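# Open the hinged lids of both empty sample tubes

## Task

Flip open the hinged caps on the two empty sample tubes, and finish with both tubes still standing in their rack with the caps open.

## Robot and tools

Robot: two arms, left_arm and right_arm, each ending in a five-finger hand (a right hand on right_arm, its mirror on left_arm). The arms face each other across the table; left_arm's base sits on the +y side at about (-0.011, +0.540, 0) m and right_arm's at about (+0.043, -0.523, 0) m. Arm names do not match image sides.

Frames. Scene frame: origin on the table top midway between the bases, z up, table at z = 0. Reported positions (metres), orientations (quat_wxyz) and velocities are in this frame. Commanded offsets, however, are along the axes of each arm's current Hand target. Hand point axes: +z along the straight fingers, +y out of the palm, +x across the palm away from the thumb on the right hand, toward the thumb on the left hand. Fingers extend 0.06 to 0.07 m past the point along +z and sit 0.06 m behind it along -y. A wrist bracket on the little-finger side can strike objects, and with fingers level the wrist may hang below the point and reach the table first.

The row. Every motion argument is built from rows of 28 numbers, each in [-1, 1], covering both arms even if only one moves. Order: left_arm dx, dy, dz, rx, ry, rz; left hand little, ring, middle, index, thumb_bend, thumb_turn, force_limit, speed; then the same 14 for right_arm. The six pose numbers are an offset, not a pose: they count from that arm's Hand target as it stood when the action or move began, along that target's own axes. Scale: 1.0 equals 0.6 m for dx, dy, dz and 180 degrees for the rotation vector rx, ry, rz. Six zeros mean stay at (re-request) the current Hand target. Finger numbers are absolute targets: +1 open/straight, -1 curled; thumb_turn +1 beside the palm, -1 across in front of it. force_limit runs from about 0 N at -1 to 10 N at +1 (15 N for the two thumb motors); speed rises to full at +0.48. Hand numbers never mean 'unchanged': to keep a hand as it is, resend its last eight commanded numbers (or, before any command, its hand_measured six plus hand_force_limit and hand_speed). For a gentle grip close with speed at -0.94 or below. A thumb turned in front of the palm with the fingers can enclose objects roughly 0.035 to 0.065 m thick.

Tools.
execute_actions(actions, cameras): actions is a list of actions; each action is up to 15 rows, one per 1/30 s step, and a short action repeats its last row. Every row in an action counts from that action's starting Hand target. Images return only for an empty list or when cameras names them.
move(target, speed, blend, stop_force, zero, blocking, cameras): target is one row, or a list of up to 15 rows, all offsets from the same starting Hand targets. speed is m/s per arm path (0.002 to 3.6, default 0.25), one number or one per target. blend is a corner radius in m for lists (0 = stop at each). stop_force (3 to 120 N, both arms) ends an arm's path when its wrist sensor feels that much push against the motion; omit it when backing away from something pressed on, and don't trust it for turning hands or light objects that slide. zero (only with stop_force) re-zeroes the sensor first (default true). blocking=false returns early and cannot be combined with stop_force. The result adds a 'move:' line: done, off_target, moving, held, fault, plus limits such as paced or held.
wait(seconds 0 to 10, cameras), stop(cameras) to brake a running move, zoom_image(camera, region [x0, y0, x1, y1] pixels, max 504 x 504) on cam_low, cam_left_wrist or cam_right_wrist, show_instructions(), zero_wrist_force(arm), finished_scene(scene = current scene number), which is final.

Results: end_effector_position, end_effector_quat_wxyz, velocities, Hand target (the base for the next offsets), Joint positions and torques, Wrist force/torque along the end effector's axes plus a peak line, hand_measured, hand_stopped_by (moving, target, force, stalled, fault), hand_load_n (positive when the finger is pushed open). The hand point often rests short of Hand target; send the remaining gap as an offset if needed. Orientation commands are clipped to 32 degrees from the measured one per step.

Cautions. Arms are stiff: aiming even slightly beyond a firm contact can trigger a fault stop (torque limits 141 N m on the big joints, 26.3 N m on wrist joints; about 150 N outside force), freezing the arm for 10 s. Move slowly near contacts, approach with stop_force, and pull back after pressing. Don't route paths near an arm's own base. Keep arms and hands from colliding or gripping each other. Motors heat when holding loads or straining; at 85 °C the arm brakes for 30 to 60 s. Never knock tubes over, drop them from height, or push anything off the table; leave the tubes standing in the stand with lids open before finishing.

Each tool is called after ">>>" as name([rows], argument=value, ...), one row to a line, values as JSON.

Reference images:

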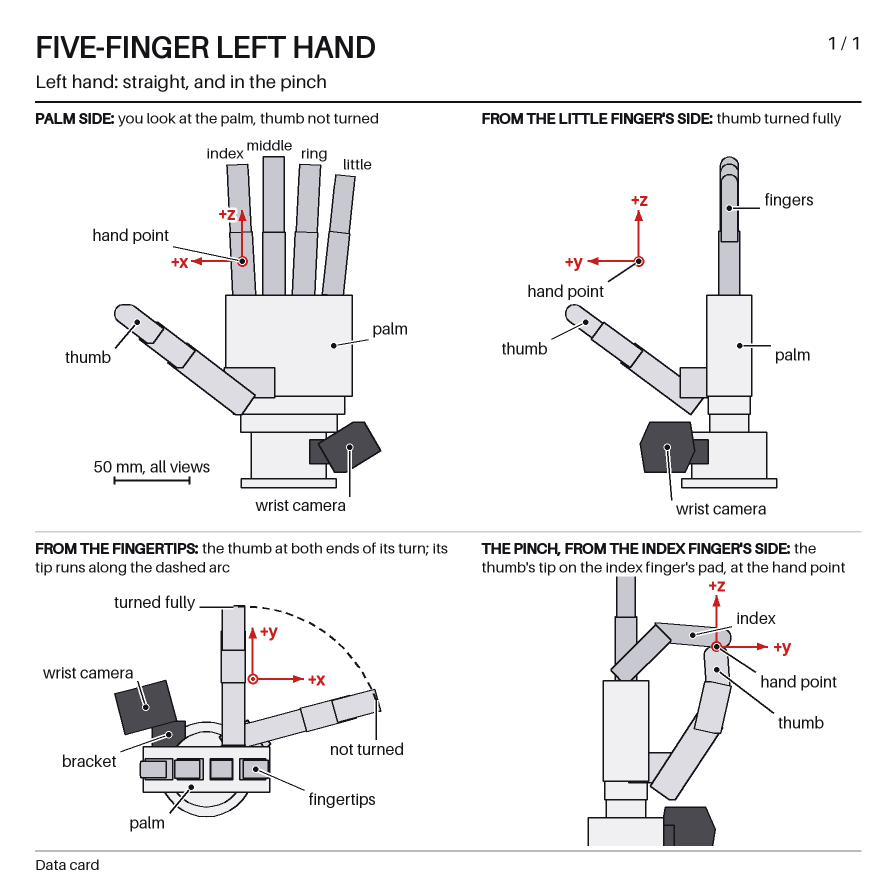

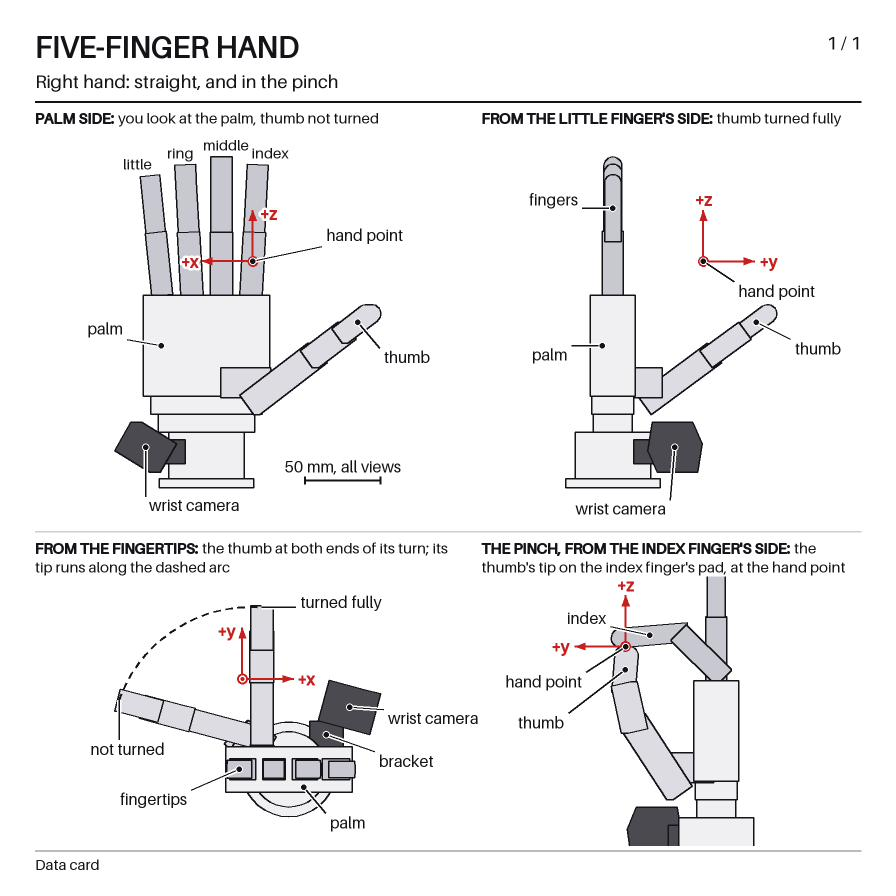

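## Session

>>> execute_actions(actions=[])

Scene clock: 0.00 s.
left_arm: end_effector_position=(+0.1154, +0.2791, +0.4878) hand_measured=(+1.000, +1.000, +1.000, +1.000, +1.000, +1.000) hand_load_n=(+0.0, +0.0, +0.0, +0.0, +0.0, +0.0) hand_stopped_by=(target, target, target, target, target, target) hand_force_limit=0.00 hand_speed=-0.80 end_effector_quat_wxyz=(+0.000, +0.942, -0.335, +0.026) | right_arm: end_effector_position=(+0.1650, -0.2662, +0.4752) hand_measured=(+1.000, +1.000, +1.000, +1.000, +1.000, +1.000) hand_load_n=(+0.0, +0.0, +0.0, +0.0, +0.0, +0.0) hand_stopped_by=(target, target, target, target, target, target) hand_force_limit=0.00 hand_speed=-0.80 end_effector_quat_wxyz=(-0.023, -0.338, +0.941, -0.012)
Joint positions: left_arm=[4.329 -1.404 -1.316 1.2 -1.573 1.895] | right_arm=[-1.215 -1.708 1.346 1.98 1.594 -1.886]
Joint velocities: within noise
Joint torques (N m): no reading
Motor temperatures (°C): left_arm=[27 26 28 32 33 32] | right_arm=[29 28 25 35 31 32]
Wrist force (N): no reading
Wrist torque (N m): no reading
Wrist force, peak (N): no reading
Hand target: left_arm +0.1154, +0.2791, +0.4878; +0.000, +0.942, -0.335, +0.026 | right_arm +0.1650, -0.2662, +0.4752; -0.023, -0.338, +0.941, -0.012

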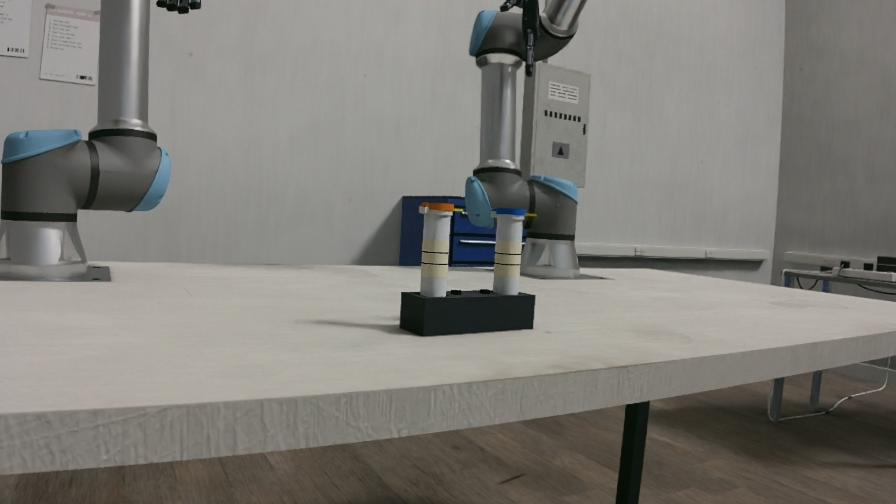

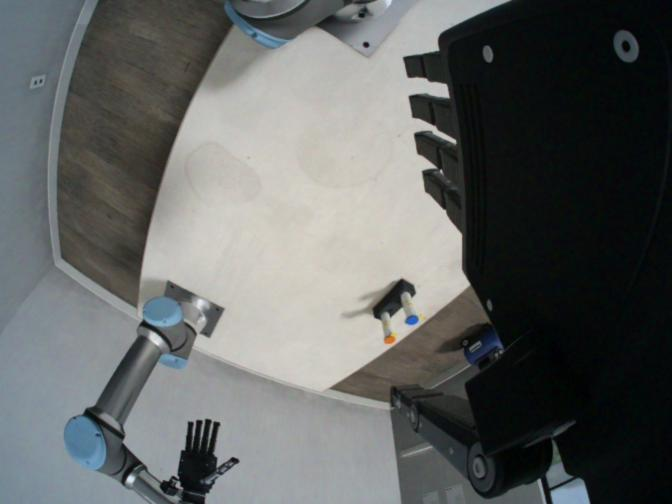

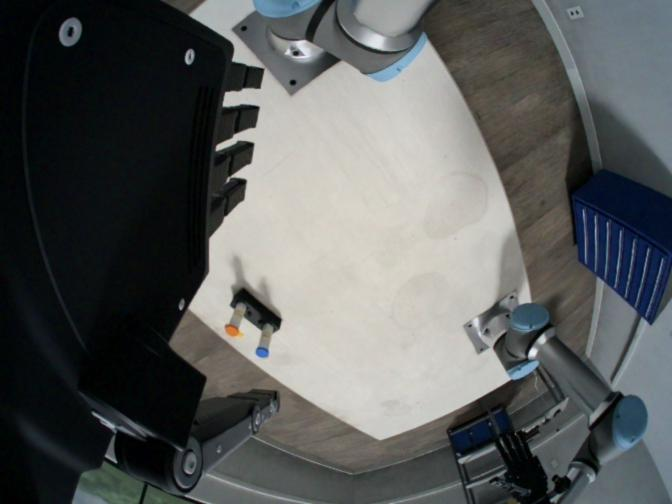

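>>> zoom_image(camera="cam_low", region=[370, 180, 570, 350])

>>> zoom_image(camera="cam_left_wrist", region=[330, 260, 460, 360])

>>> zoom_image(camera="cam_right_wrist", region=[200, 240, 330, 370])

Scaled by 2.520.

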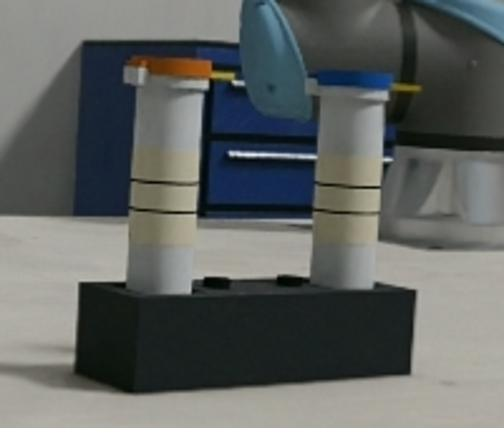

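Scaled by 3.877 from the camera's 672x504 image, which has a finer 960x720 frame.

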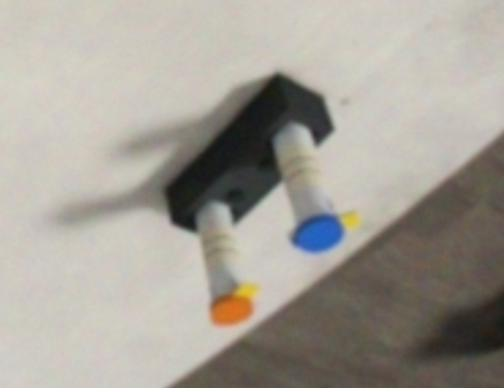

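Scaled by 3.877 from the camera's 672x504 image, which has a finer 960x720 frame.

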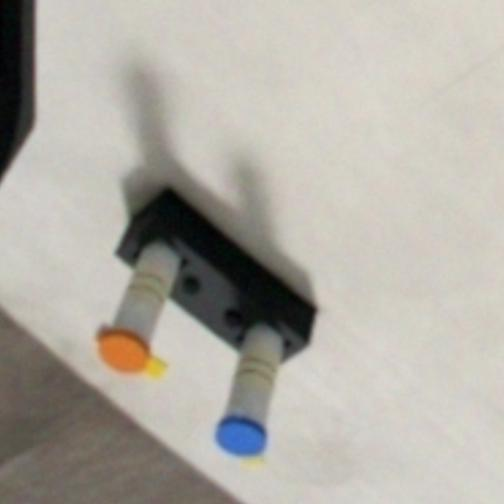

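>>> move(target=[0.4407, -0.1318, 0.3375, 0.4956, -0.0372, 0.8194, -1, -1, -1, 1, 1, -1, 0.0, 0.0, 0, 0, 0, 0, 0, 0, 1, 1, 1, 1, 1, 1, 0.0, -0.8], speed=0.5, cameras=["all"])

Scene clock: 35.50 s.
left_arm: end_effector_position=(+0.3798, +0.1703, +0.2997) hand_measured=(-1.000, -1.000, -1.000, +1.000, +1.000, -1.000) hand_load_n=(+0.0, +0.0, +0.0, +0.5, +0.0, +0.0) hand_stopped_by=(target, target, target, target, target, target) hand_force_limit=0.00 hand_speed=0.00 end_effector_quat_wxyz=(+0.521, +0.223, +0.812, -0.138) | right_arm: end_effector_position=(+0.1650, -0.2662, +0.4752) hand_measured=(+1.000, +1.000, +1.000, +1.000, +1.000, +1.000) hand_load_n=(+0.0, +0.0, +0.0, +0.0, -0.5, +0.0) hand_stopped_by=(target, target, target, target, target, target) hand_force_limit=0.00 hand_speed=-0.80 end_effector_quat_wxyz=(-0.023, -0.338, +0.941, -0.012)
Joint positions: left_arm=[4.006 -1.546 -1.762 2.871 -1.712 4.657] | right_arm=[-1.215 -1.708 1.346 1.98 1.594 -1.886]
Joint torques (N m): left_arm=[-7.4 13.7 27.26 -1.04 1.03 1.71] | right_arm=[1.01 -10.67 -16.76 2.76 -0.21 0.09]
Wrist force (N): left_arm=[2.3 0.5 -0.9] | right_arm=[0.0 0.0 -0.1]
Wrist torque (N m): left_arm=[0.02 -0.38 -0.10] | right_arm=[0.00 0.00 0.00]
Wrist force, peak (N): left_arm=[2.5 0.8 -0.7] | right_arm=[0.1 0.3 -0.3]
Hand target: left_arm +0.3798, +0.1702, +0.2996; +0.521, +0.224, +0.812, -0.138 | right_arm +0.1650, -0.2662, +0.4752; -0.023, -0.338, +0.941, -0.012
Off the commanded pose: left_arm 0.000 m, 0 deg | right_arm 0.000 m, 0 deg.
move: done

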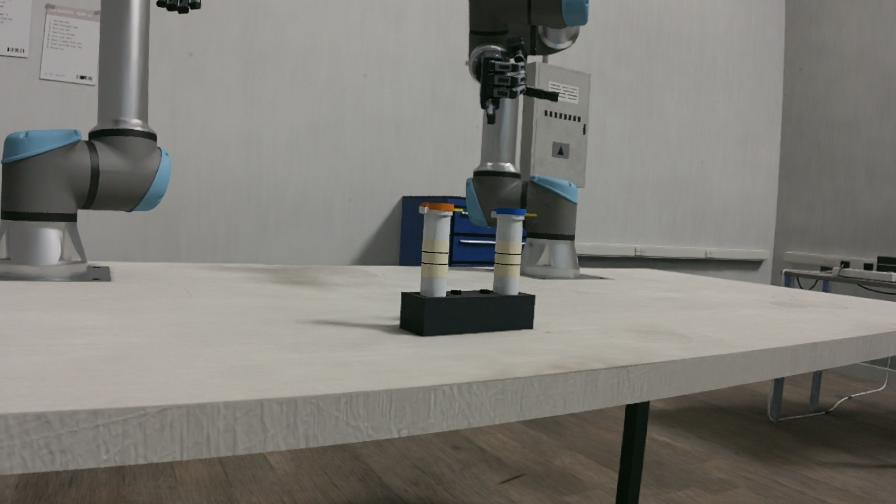

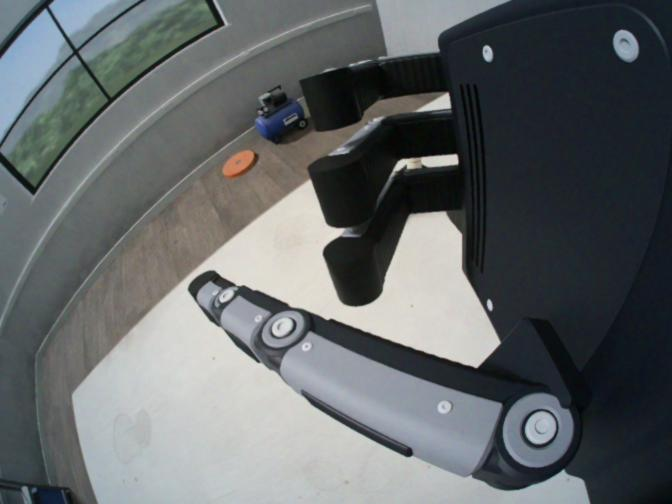

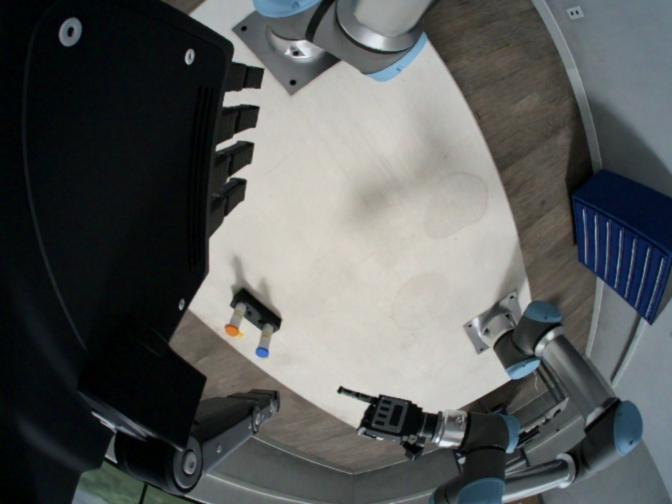

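>>> move(target=[0,0,0,0,0,0, -1, -1, -1, 1, 1, -1, 0.0, 0.0, -0.6465, -0.2422, 0.1405, 0, 0, 0, 1, 1, 1, 1, 1, 1, 0.0, -0.8], speed=0.4, cameras=["all"])

Scene clock: 39.50 s.
left_arm: end_effector_position=(+0.3798, +0.1702, +0.2996) hand_measured=(-1.000, -1.000, -1.000, +1.000, +1.000, -1.000) hand_load_n=(+0.0, +0.0, +0.0, +0.0, +0.0, +0.0) hand_stopped_by=(target, target, target, target, target, target) hand_force_limit=0.00 hand_speed=0.00 end_effector_quat_wxyz=(+0.521, +0.224, +0.812, -0.138) | right_arm: end_effector_position=(+0.5519, -0.1358, +0.3707) hand_measured=(+1.000, +1.000, +1.000, +1.000, +1.000, +1.000) hand_load_n=(+0.0, +0.0, +0.0, +0.0, +0.0, +0.0) hand_stopped_by=(target, target, target, target, target, target) hand_force_limit=0.00 hand_speed=-0.80 end_effector_quat_wxyz=(+0.041, -0.318, +0.947, +0.020)
Joint positions: left_arm=[4.006 -1.546 -1.762 2.871 -1.712 4.657] | right_arm=[-1.275 -0.618 0.035 2.072 1.53 -1.903]
Joint torques (N m): left_arm=[-9.55 12.8 27.79 0.6 -1.28 1.21] | right_arm=[10.58 -44.46 -11.67 3.7 -0.58 -1.35]
Wrist force (N): left_arm=[2.2 0.5 -1.1] | right_arm=[0.1 0.0 0.1]
Wrist torque (N m): left_arm=[0.03 -0.37 -0.14] | right_arm=[0.02 0.00 0.13]
Wrist force, peak (N): left_arm=[2.5 0.7 -1.1] | right_arm=[2.2 1.1 -0.7]
Hand target: left_arm +0.3798, +0.1702, +0.2996; +0.521, +0.224, +0.812, -0.138 | right_arm +0.5532, -0.1349, +0.3717; -0.023, -0.338, +0.941, -0.012
Off the commanded pose: left_arm 0.000 m, 0 deg | right_arm 0.002 m, 9 deg.
elbow stopped short (right arm): the move would have taken joint 3 (elbow) straighter than the controller allows.
move: off_target (right_arm)

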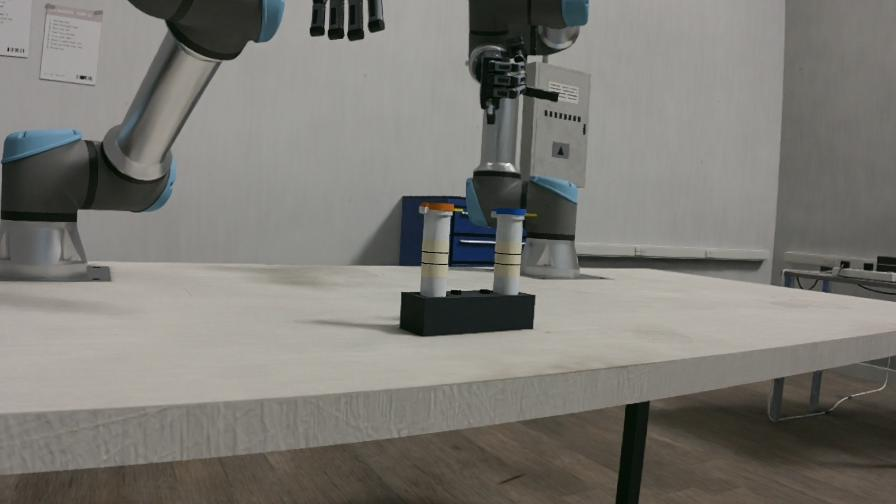

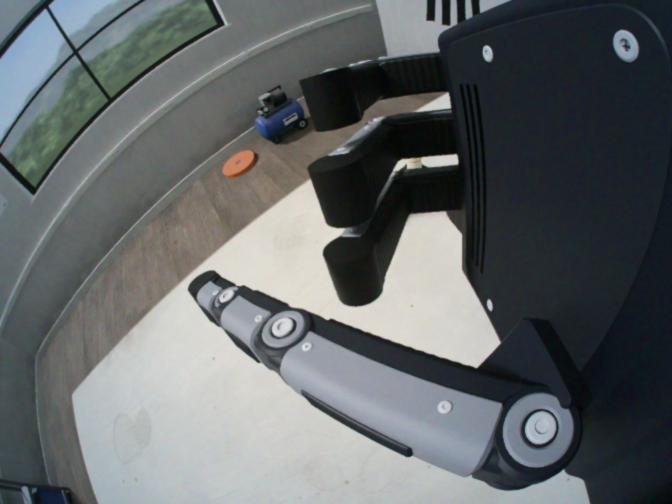

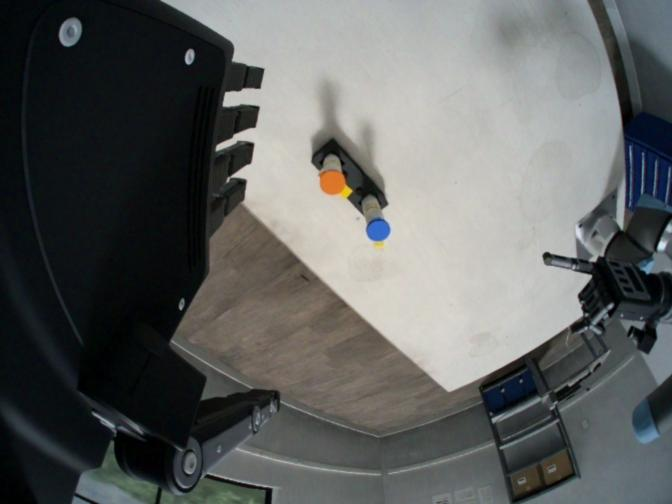

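>>> zoom_image(camera="cam_right_wrist", region=[290, 120, 420, 260])

Scaled by 3.600 from the camera's 672x504 image, which has a finer 960x720 frame.

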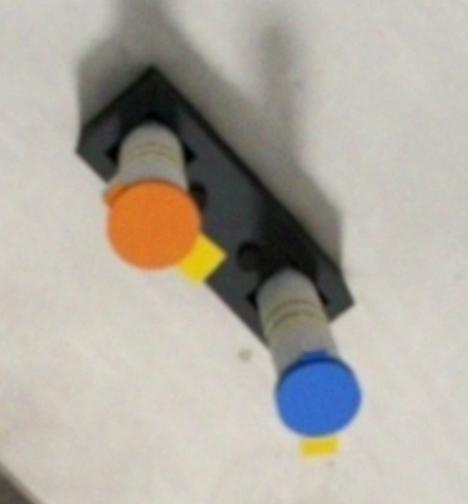

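>>> move(target=[0.1655, 0.0647, 0.3337, 0, -0.0833, 0, -1, -1, -1, 1, 1, -1, 0.0, 0.0, 0, 0, 0, 0, 0, 0, 1, 1, 1, 1, 1, 1, 0.0, -0.8], speed=0.3, cameras=["all"])

Scene clock: 58.57 s.
left_arm: end_effector_position=(+0.5211, +0.1341, +0.1260) hand_measured=(-1.000, -1.000, -1.000, +1.000, +1.000, -1.000) hand_load_n=(+0.0, +0.0, +0.0, +0.0, +0.0, +0.5) hand_stopped_by=(target, target, target, target, target, target) hand_force_limit=0.00 hand_speed=0.00 end_effector_quat_wxyz=(+0.622, +0.204, +0.737, -0.166) end_effector_velocity=(+0.000, +0.000, -0.002) end_effector_angular_velocity=(+0.000, +0.000, +0.000) | right_arm: end_effector_position=(+0.5519, -0.1357, +0.3707) hand_measured=(+1.000, +1.000, +1.000, +1.000, +1.000, +1.000) hand_load_n=(+0.0, +0.0, +0.0, +0.0, +0.0, +0.0) hand_stopped_by=(target, target, target, target, target, target) hand_force_limit=0.00 hand_speed=-0.80 end_effector_quat_wxyz=(+0.041, -0.318, +0.947, +0.020)
Joint positions: left_arm=[4.139 -1.936 -1.94 3.705 -1.59 4.718] | right_arm=[-1.275 -0.618 0.035 2.072 1.529 -1.903]
Joint velocities: left_arm=[0 -0.004 -0.001 0.005 0 0] | right_arm=[within noise]
Joint torques (N m): left_arm=[-11.56 25.37 9.85 2.63 -1.43 -2.36] | right_arm=[10.64 -43.5 -7.07 0.59 1.22 0.98]
Wrist force (N): left_arm=[2.3 0.9 -1.1] | right_arm=[-0.1 0.2 0.3]
Wrist torque (N m): left_arm=[0.00 -0.40 -0.17] | right_arm=[0.03 0.01 0.13]
Wrist force, peak (N): left_arm=[4.4 1.5 -0.2] | right_arm=[0.2 0.1 0.4]
Hand target: left_arm +0.5211, +0.1341, +0.1259; +0.622, +0.204, +0.737, -0.166 | right_arm +0.5532, -0.1349, +0.3717; -0.023, -0.338, +0.941, -0.012
Off the commanded pose: left_arm 0.000 m, 0 deg | right_arm 0.002 m, 9 deg.
elbow stopped short (right arm): the move would have taken joint 3 (elbow) straighter than the controller allows.
move: off_target (right_arm)

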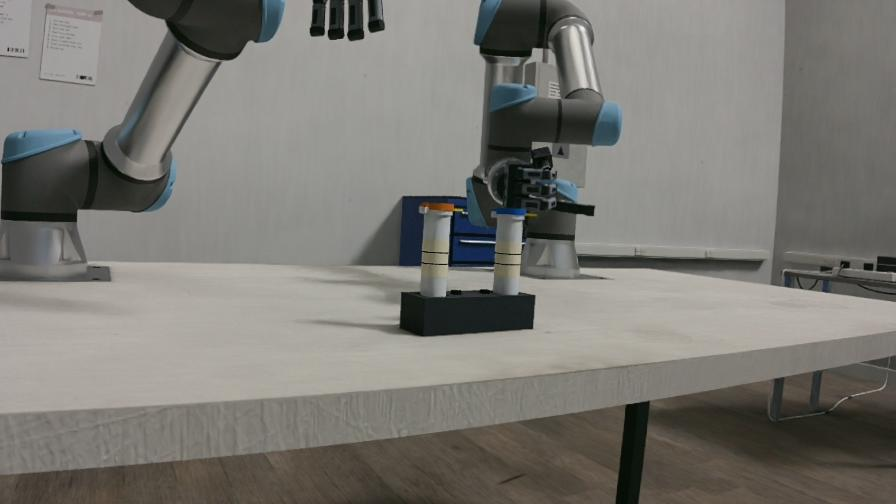

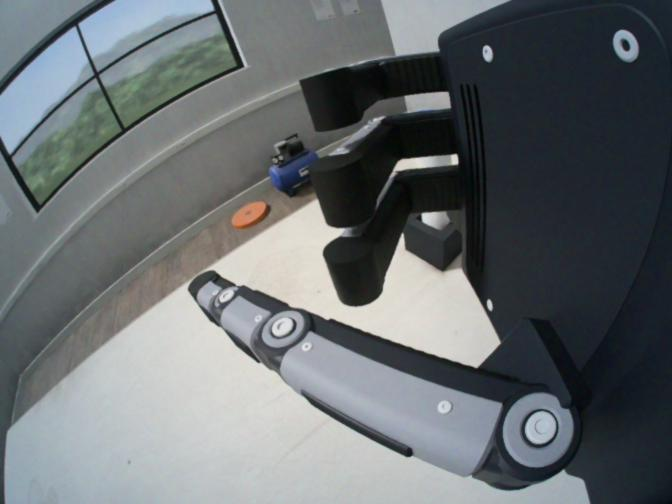

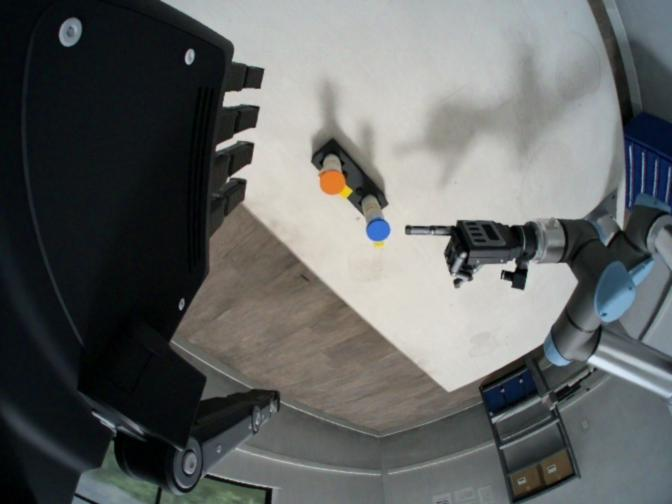

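>>> zoom_image(camera="cam_right_wrist", region=[340, 180, 480, 290])

>>> zoom_image(camera="cam_low", region=[410, 140, 610, 260])

Scaled by 3.600 from the camera's 672x504 image, which has a finer 960x720 frame.

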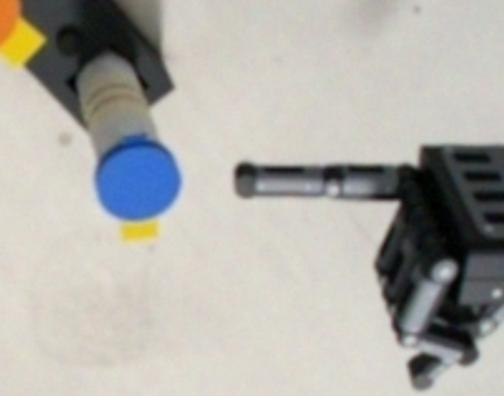

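Scaled by 2.520.

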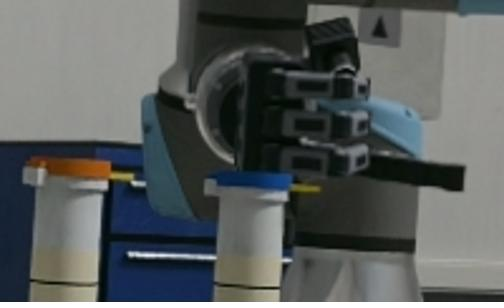

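>>> zoom_image(camera="cam_low", region=[480, 180, 570, 230])

Scaled by 5.600.

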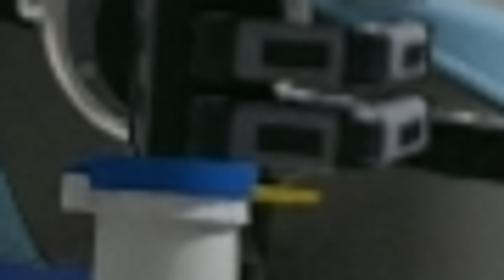

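>>> move(target=[0.011, 0.0317, 0.0527, 0, 0, 0, -1, -1, -1, 1, 1, -1, 0.0, 0.0, 0, 0, 0, 0, 0, 0, 1, 1, 1, 1, 1, 1, 0.0, -0.8], speed=0.15, cameras=["cam_low","cam_right_wrist"])

>>> zoom_image(camera="cam_right_wrist", region=[340, 180, 480, 290])

>>> zoom_image(camera="cam_low", region=[480, 180, 570, 240])

Scene clock: 65.77 s.
left_arm: end_effector_position=(+0.5568, +0.1354, +0.1142) hand_measured=(-1.000, -1.000, -1.000, +1.000, +1.000, -1.000) hand_load_n=(+0.0, +0.0, +0.0, +0.0, -0.5, +0.0) hand_stopped_by=(target, target, target, target, target, target) hand_force_limit=0.00 hand_speed=0.00 end_effector_quat_wxyz=(+0.622, +0.204, +0.737, -0.166) end_effector_velocity=(-0.003, +0.001, +0.000) end_effector_angular_velocity=(+0.002, +0.002, +0.001) | right_arm: end_effector_position=(+0.5519, -0.1357, +0.3707) hand_measured=(+1.000, +1.000, +1.000, +1.000, +1.000, +1.000) hand_load_n=(+0.0, +0.0, +0.0, +0.0, +0.0, +0.0) hand_stopped_by=(target, target, target, target, target, target) hand_force_limit=0.00 hand_speed=-0.80 end_effector_quat_wxyz=(+0.041, -0.318, +0.947, +0.020)
Joint positions: left_arm=[4.182 -2.001 -1.879 3.709 -1.547 4.726] | right_arm=[-1.275 -0.618 0.035 2.072 1.529 -1.903]
Joint velocities: left_arm=[-0.003 0.004 -0.006 -0.001 -0.004 0] | right_arm=[within noise]
Joint torques (N m): left_arm=[-13.63 41.59 10.36 -0.8 -1.55 0.46] | right_arm=[12.02 -43.9 -6.69 0.8 1.25 -0.05]
Wrist force (N): left_arm=[2.1 0.8 -1.2] | right_arm=[0.1 0.3 0.4]
Wrist torque (N m): left_arm=[0.00 -0.37 -0.20] | right_arm=[0.05 -0.01 0.15]
Wrist force, peak (N): left_arm=[2.6 1.1 -1.3] | right_arm=[0.1 0.3 0.4]
Hand target: left_arm +0.5567, +0.1353, +0.1142; +0.622, +0.204, +0.737, -0.166 | right_arm +0.5532, -0.1349, +0.3717; -0.023, -0.338, +0.941, -0.012
Off the commanded pose: left_arm 0.000 m, 0 deg | right_arm 0.002 m, 9 deg.
elbow stopped short (right arm): the move would have taken joint 3 (elbow) straighter than the controller allows.
move: off_target (right_arm)
Images, in order (width x height): cam_low 896x504, cam_right_wrist 672x504.

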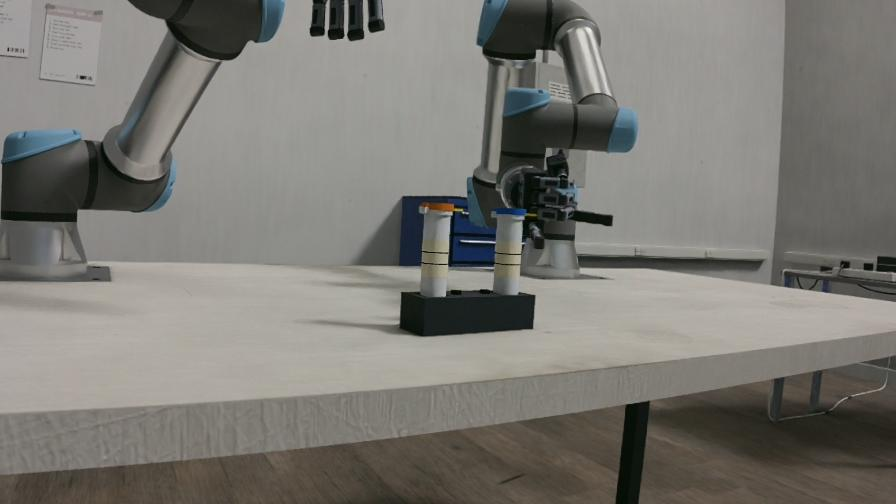

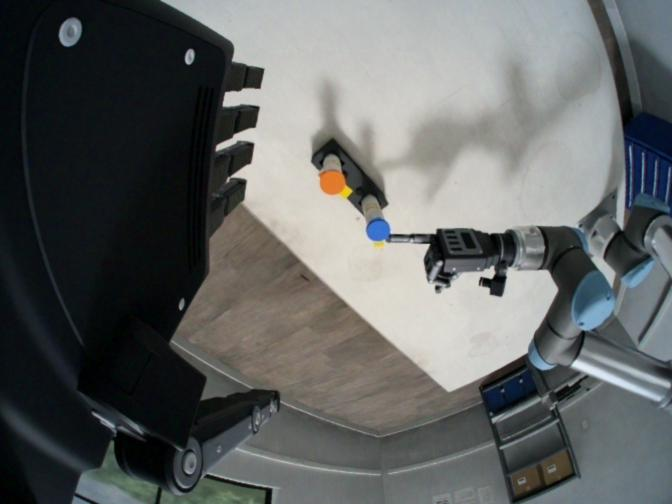

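Scaled by 3.600 from the camera's 672x504 image, which has a finer 960x720 frame.

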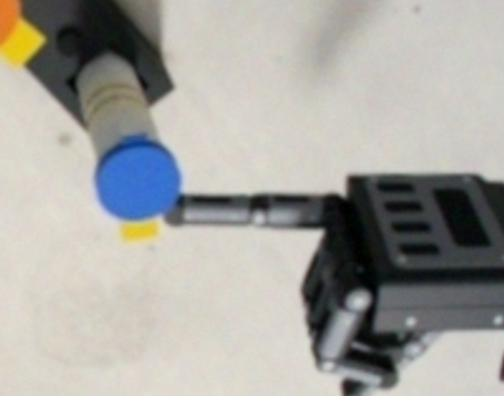

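Scaled by 5.600.

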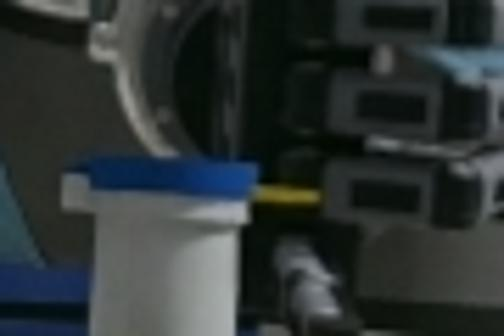

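>>> move(target=[-0.011, -0.01, 0.0623, 0, 0, 0, -1, -1, -1, 1, 1, -1, 0.0, 0.0, 0, 0, 0, 0, 0, 0, 1, 1, 1, 1, 1, 1, 0.0, -0.8], speed=0.08, cameras=["cam_low","cam_right_wrist"])

>>> zoom_image(camera="cam_right_wrist", region=[340, 180, 480, 290])

>>> zoom_image(camera="cam_low", region=[480, 180, 570, 240])

Scene clock: 69.53 s.
left_arm: end_effector_position=(+0.5863, +0.1109, +0.1142) hand_measured=(-1.000, -1.000, -1.000, +1.000, +1.000, -1.000) hand_load_n=(+0.5, +0.0, +0.0, +0.0, +0.0, +0.5) hand_stopped_by=(target, target, target, target, target, target) hand_force_limit=0.00 hand_speed=0.00 end_effector_quat_wxyz=(+0.622, +0.204, +0.737, -0.166) | right_arm: end_effector_position=(+0.5519, -0.1357, +0.3707) hand_measured=(+1.000, +1.000, +1.000, +1.000, +1.000, +1.000) hand_load_n=(+0.0, +0.0, +0.0, +0.0, +0.0, +0.0) hand_stopped_by=(target, target, target, target, target, target) hand_force_limit=0.00 hand_speed=-0.80 end_effector_quat_wxyz=(+0.041, -0.318, +0.947, +0.020)
Joint positions: left_arm=[4.168 -2.073 -1.76 3.662 -1.562 4.723] | right_arm=[-1.275 -0.618 0.035 2.072 1.529 -1.903]
Joint torques (N m): left_arm=[7.68 44.87 16.36 3.11 1.4 -1.34] | right_arm=[11.33 -46.1 -7.51 0.86 1.31 -1.11]
Wrist force (N): left_arm=[2.1 1.1 -1.5] | right_arm=[0.0 0.1 0.2]
Wrist torque (N m): left_arm=[0.05 -0.38 -0.13] | right_arm=[0.03 0.00 0.14]
Wrist force, peak (N): left_arm=[2.2 0.9 -1.9] | right_arm=[0.0 0.2 0.4]
Hand target: left_arm +0.5864, +0.1109, +0.1142; +0.622, +0.204, +0.737, -0.166 | right_arm +0.5532, -0.1349, +0.3717; -0.023, -0.338, +0.941, -0.012
Off the commanded pose: left_arm 0.000 m, 0 deg | right_arm 0.002 m, 9 deg.
elbow stopped short (right arm): the move would have taken joint 3 (elbow) straighter than the controller allows.
move: off_target (right_arm)
Images, in order (width x height): cam_low 896x504, cam_right_wrist 672x504.

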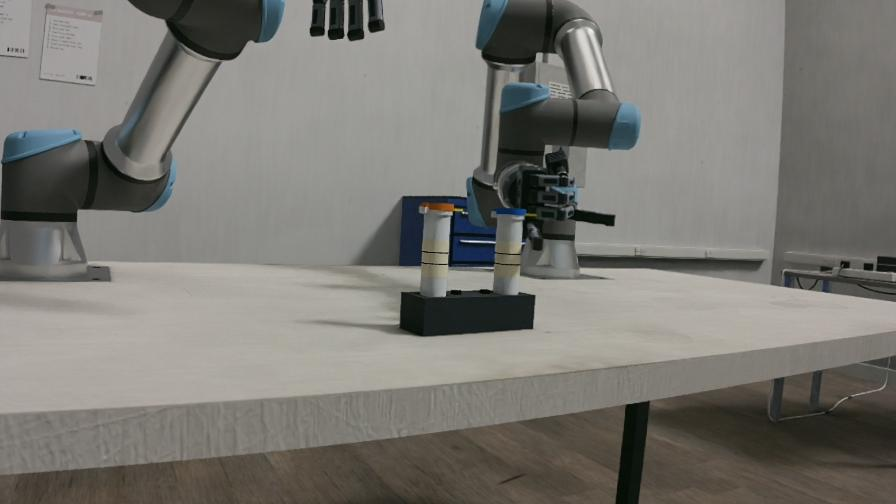

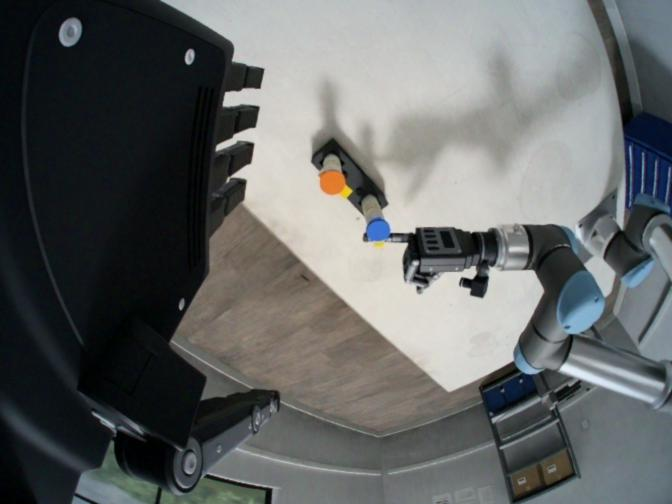

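Scaled by 3.600 from the camera's 672x504 image, which has a finer 960x720 frame.

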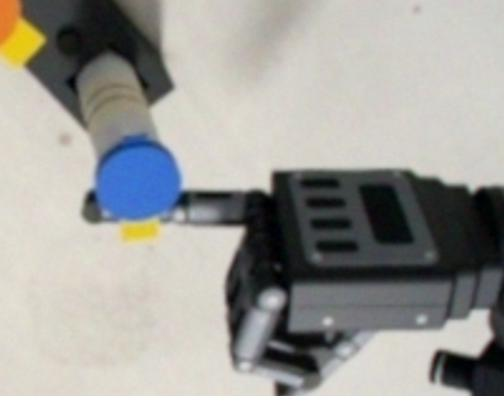

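Scaled by 5.600.

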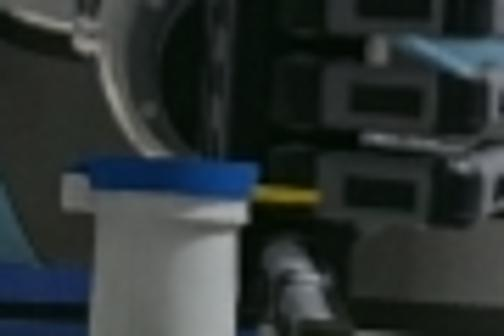

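>>> move(target=[-0.0295, 0, -0.0052, 0, 0, 0, -1, -1, -1, 1, 1, -1, 0.0, 0.0, 0, 0, 0, 0, 0, 0, 1, 1, 1, 1, 1, 1, 0.0, -0.8], speed=0.03, stop_force=6, cameras=["cam_low","cam_right_wrist"])

>>> zoom_image(camera="cam_low", region=[470, 170, 570, 310])

Scene clock: 72.30 s.
left_arm: end_effector_position=(+0.5862, +0.1108, +0.1322) hand_measured=(-1.000, -1.000, -1.000, +1.000, +1.000, -1.000) hand_load_n=(+0.0, +0.0, +0.0, +0.0, +0.0, +0.5) hand_stopped_by=(target, target, target, target, target, target) hand_force_limit=0.00 hand_speed=0.00 end_effector_quat_wxyz=(+0.622, +0.204, +0.737, -0.166) | right_arm: end_effector_position=(+0.5519, -0.1357, +0.3707) hand_measured=(+1.000, +1.000, +1.000, +1.000, +1.000, +1.000) hand_load_n=(+0.0, +0.0, +0.0, -0.5, +0.0, +0.0) hand_stopped_by=(target, target, target, target, target, target) hand_force_limit=0.00 hand_speed=-0.80 end_effector_quat_wxyz=(+0.041, -0.318, +0.947, +0.020)
Joint positions: left_arm=[4.168 -2.047 -1.745 3.621 -1.562 4.723] | right_arm=[-1.275 -0.618 0.035 2.072 1.529 -1.903]
Joint torques (N m): left_arm=[-11.09 32.67 10.9 3.21 -1.59 -2.05] | right_arm=[11.52 -46.69 -7.14 0.75 1.27 -1.7]
Wrist force (N): left_arm=[2.0 1.0 -1.2] | right_arm=[0.1 -0.1 0.2]
Wrist torque (N m): left_arm=[0.04 -0.35 -0.13] | right_arm=[-0.01 -0.01 0.13]
Wrist force, peak (N): left_arm=[2.4 1.1 -1.4] | right_arm=[-0.1 0.1 0.5]
Hand target: left_arm +0.5862, +0.1108, +0.1322; +0.622, +0.204, +0.737, -0.166 | right_arm +0.5532, -0.1349, +0.3717; -0.023, -0.338, +0.941, -0.012
Off the commanded pose: left_arm 0.000 m, 0 deg | right_arm 0.002 m, 9 deg.
elbow stopped short (right arm): the move would have taken joint 3 (elbow) straighter than the controller allows.
move: off_target (right_arm)
Images, in order (width x height): cam_low 896x504, cam_right_wrist 672x504.

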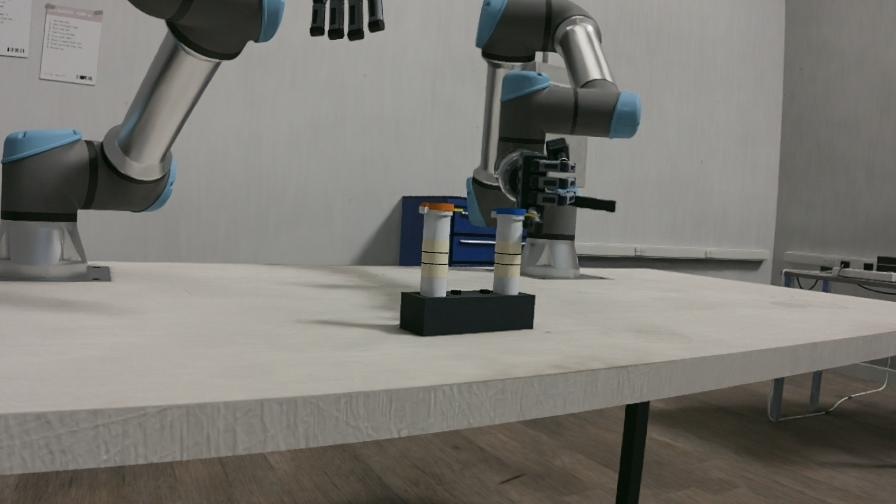

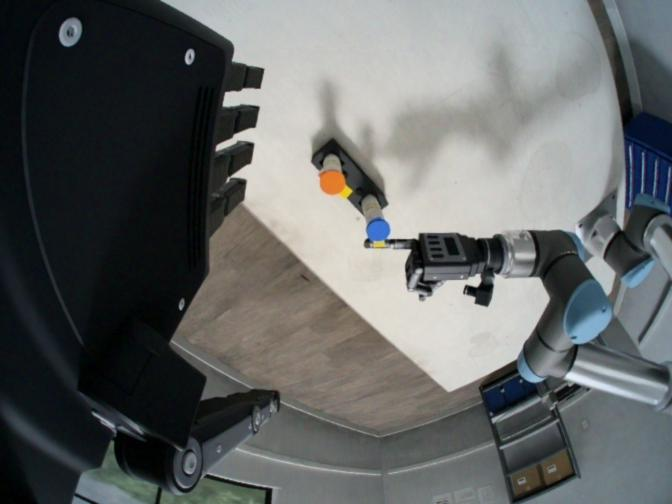

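Scaled by 3.600.

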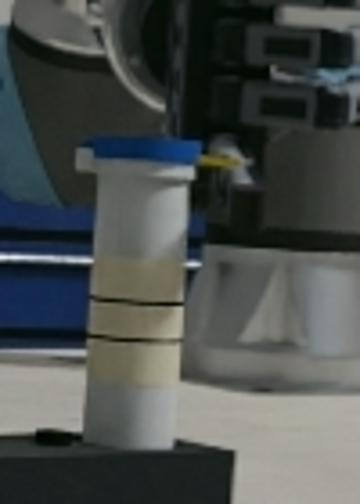

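>>> zoom_image(camera="cam_right_wrist", region=[350, 200, 430, 270])

>>> zoom_image(camera="cam_low", region=[490, 195, 560, 240])

Scaled by 6.300 from the camera's 672x504 image, which has a finer 960x720 frame.

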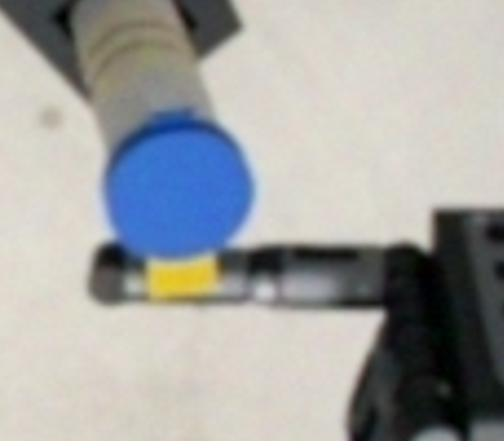

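Scaled by 7.200.

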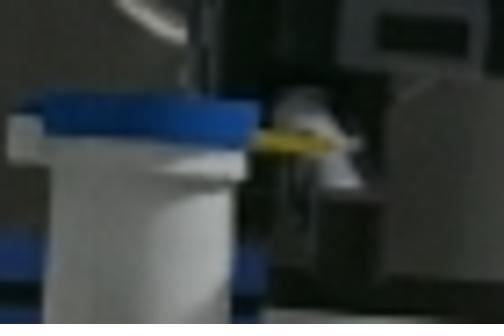

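>>> move(target=[-0.0328, 0, -0.0058, 0, 0, 0, -1, -1, -1, 1, 1, -1, 0.0, 0.0, 0, 0, 0, 0, 0, 0, 1, 1, 1, 1, 1, 1, 0.0, -0.8], speed=0.03, stop_force=6, cameras=["cam_low","cam_right_wrist"])

>>> zoom_image(camera="cam_low", region=[470, 170, 570, 310])

>>> zoom_image(camera="cam_right_wrist", region=[350, 190, 430, 270])

Scene clock: 75.33 s.
left_arm: end_effector_position=(+0.5861, +0.1107, +0.1522) hand_measured=(-1.000, -1.000, -1.000, +1.000, +1.000, -1.000) hand_load_n=(+0.0, +0.0, +0.0, +0.0, +0.0, +0.5) hand_stopped_by=(target, target, target, target, target, target) hand_force_limit=0.00 hand_speed=0.00 end_effector_quat_wxyz=(+0.622, +0.204, +0.737, -0.166) | right_arm: end_effector_position=(+0.5519, -0.1357, +0.3707) hand_measured=(+1.000, +1.000, +1.000, +1.000, +1.000, +1.000) hand_load_n=(+0.0, +0.0, +0.0, +0.0, +0.0, +0.0) hand_stopped_by=(target, target, target, target, target, target) hand_force_limit=0.00 hand_speed=-0.80 end_effector_quat_wxyz=(+0.041, -0.318, +0.947, +0.020)
Joint positions: left_arm=[4.167 -2.018 -1.727 3.574 -1.562 4.723] | right_arm=[-1.275 -0.618 0.035 2.072 1.529 -1.903]
Joint torques (N m): left_arm=[-9.93 31.18 11.18 3.16 -1.22 -2.2] | right_arm=[11.1 -48.76 -7.92 0.97 1.24 -1.81]
Wrist force (N): left_arm=[2.2 1.0 -1.4] | right_arm=[0.1 0.2 0.3]
Wrist torque (N m): left_arm=[0.06 -0.40 -0.10] | right_arm=[0.04 -0.01 0.15]
Wrist force, peak (N): left_arm=[2.7 0.8 -1.4] | right_arm=[0.2 -0.1 0.5]
Hand target: left_arm +0.5861, +0.1107, +0.1522; +0.622, +0.204, +0.737, -0.166 | right_arm +0.5532, -0.1349, +0.3717; -0.023, -0.338, +0.941, -0.012
Off the commanded pose: left_arm 0.000 m, 0 deg | right_arm 0.002 m, 9 deg.
elbow stopped short (right arm): the move would have taken joint 3 (elbow) straighter than the controller allows.
move: off_target (right_arm)
Images, in order (width x height): cam_low 896x504, cam_right_wrist 672x504.

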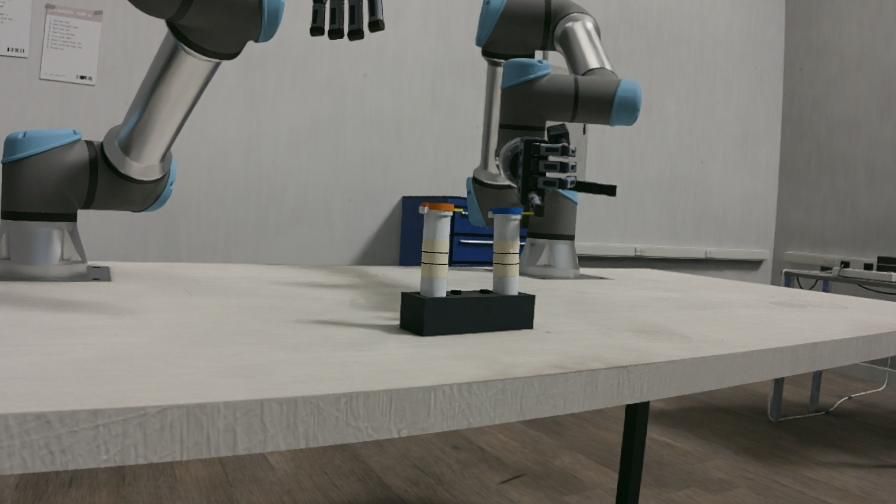

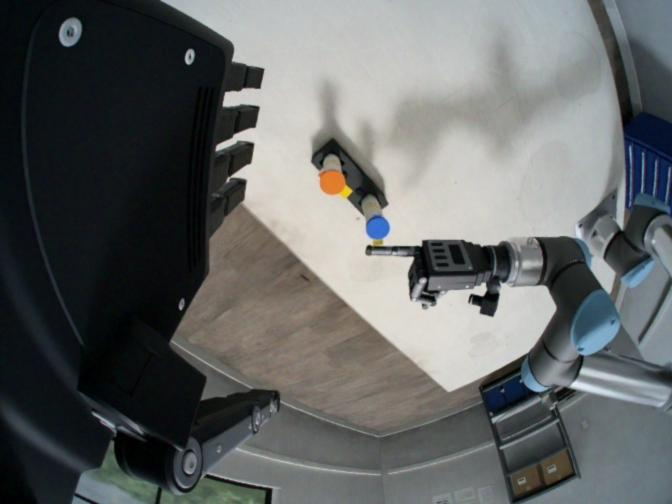

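Scaled by 3.600.

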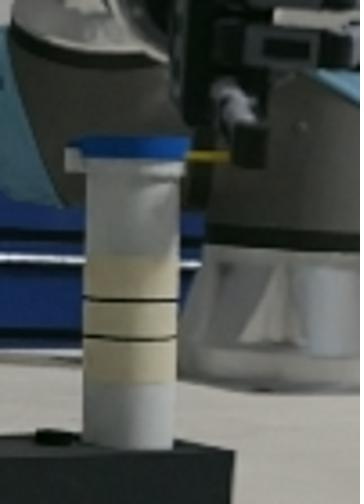

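Scaled by 6.300 from the camera's 672x504 image, which has a finer 960x720 frame.

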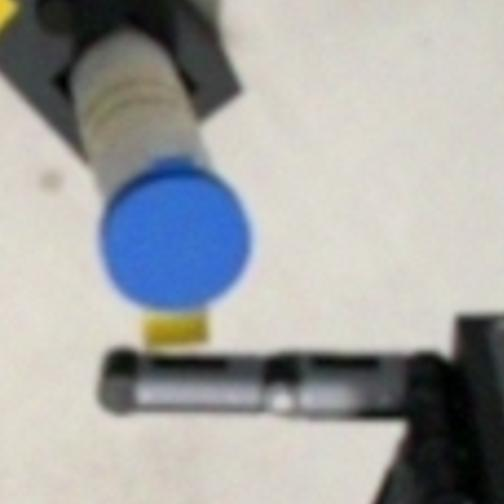

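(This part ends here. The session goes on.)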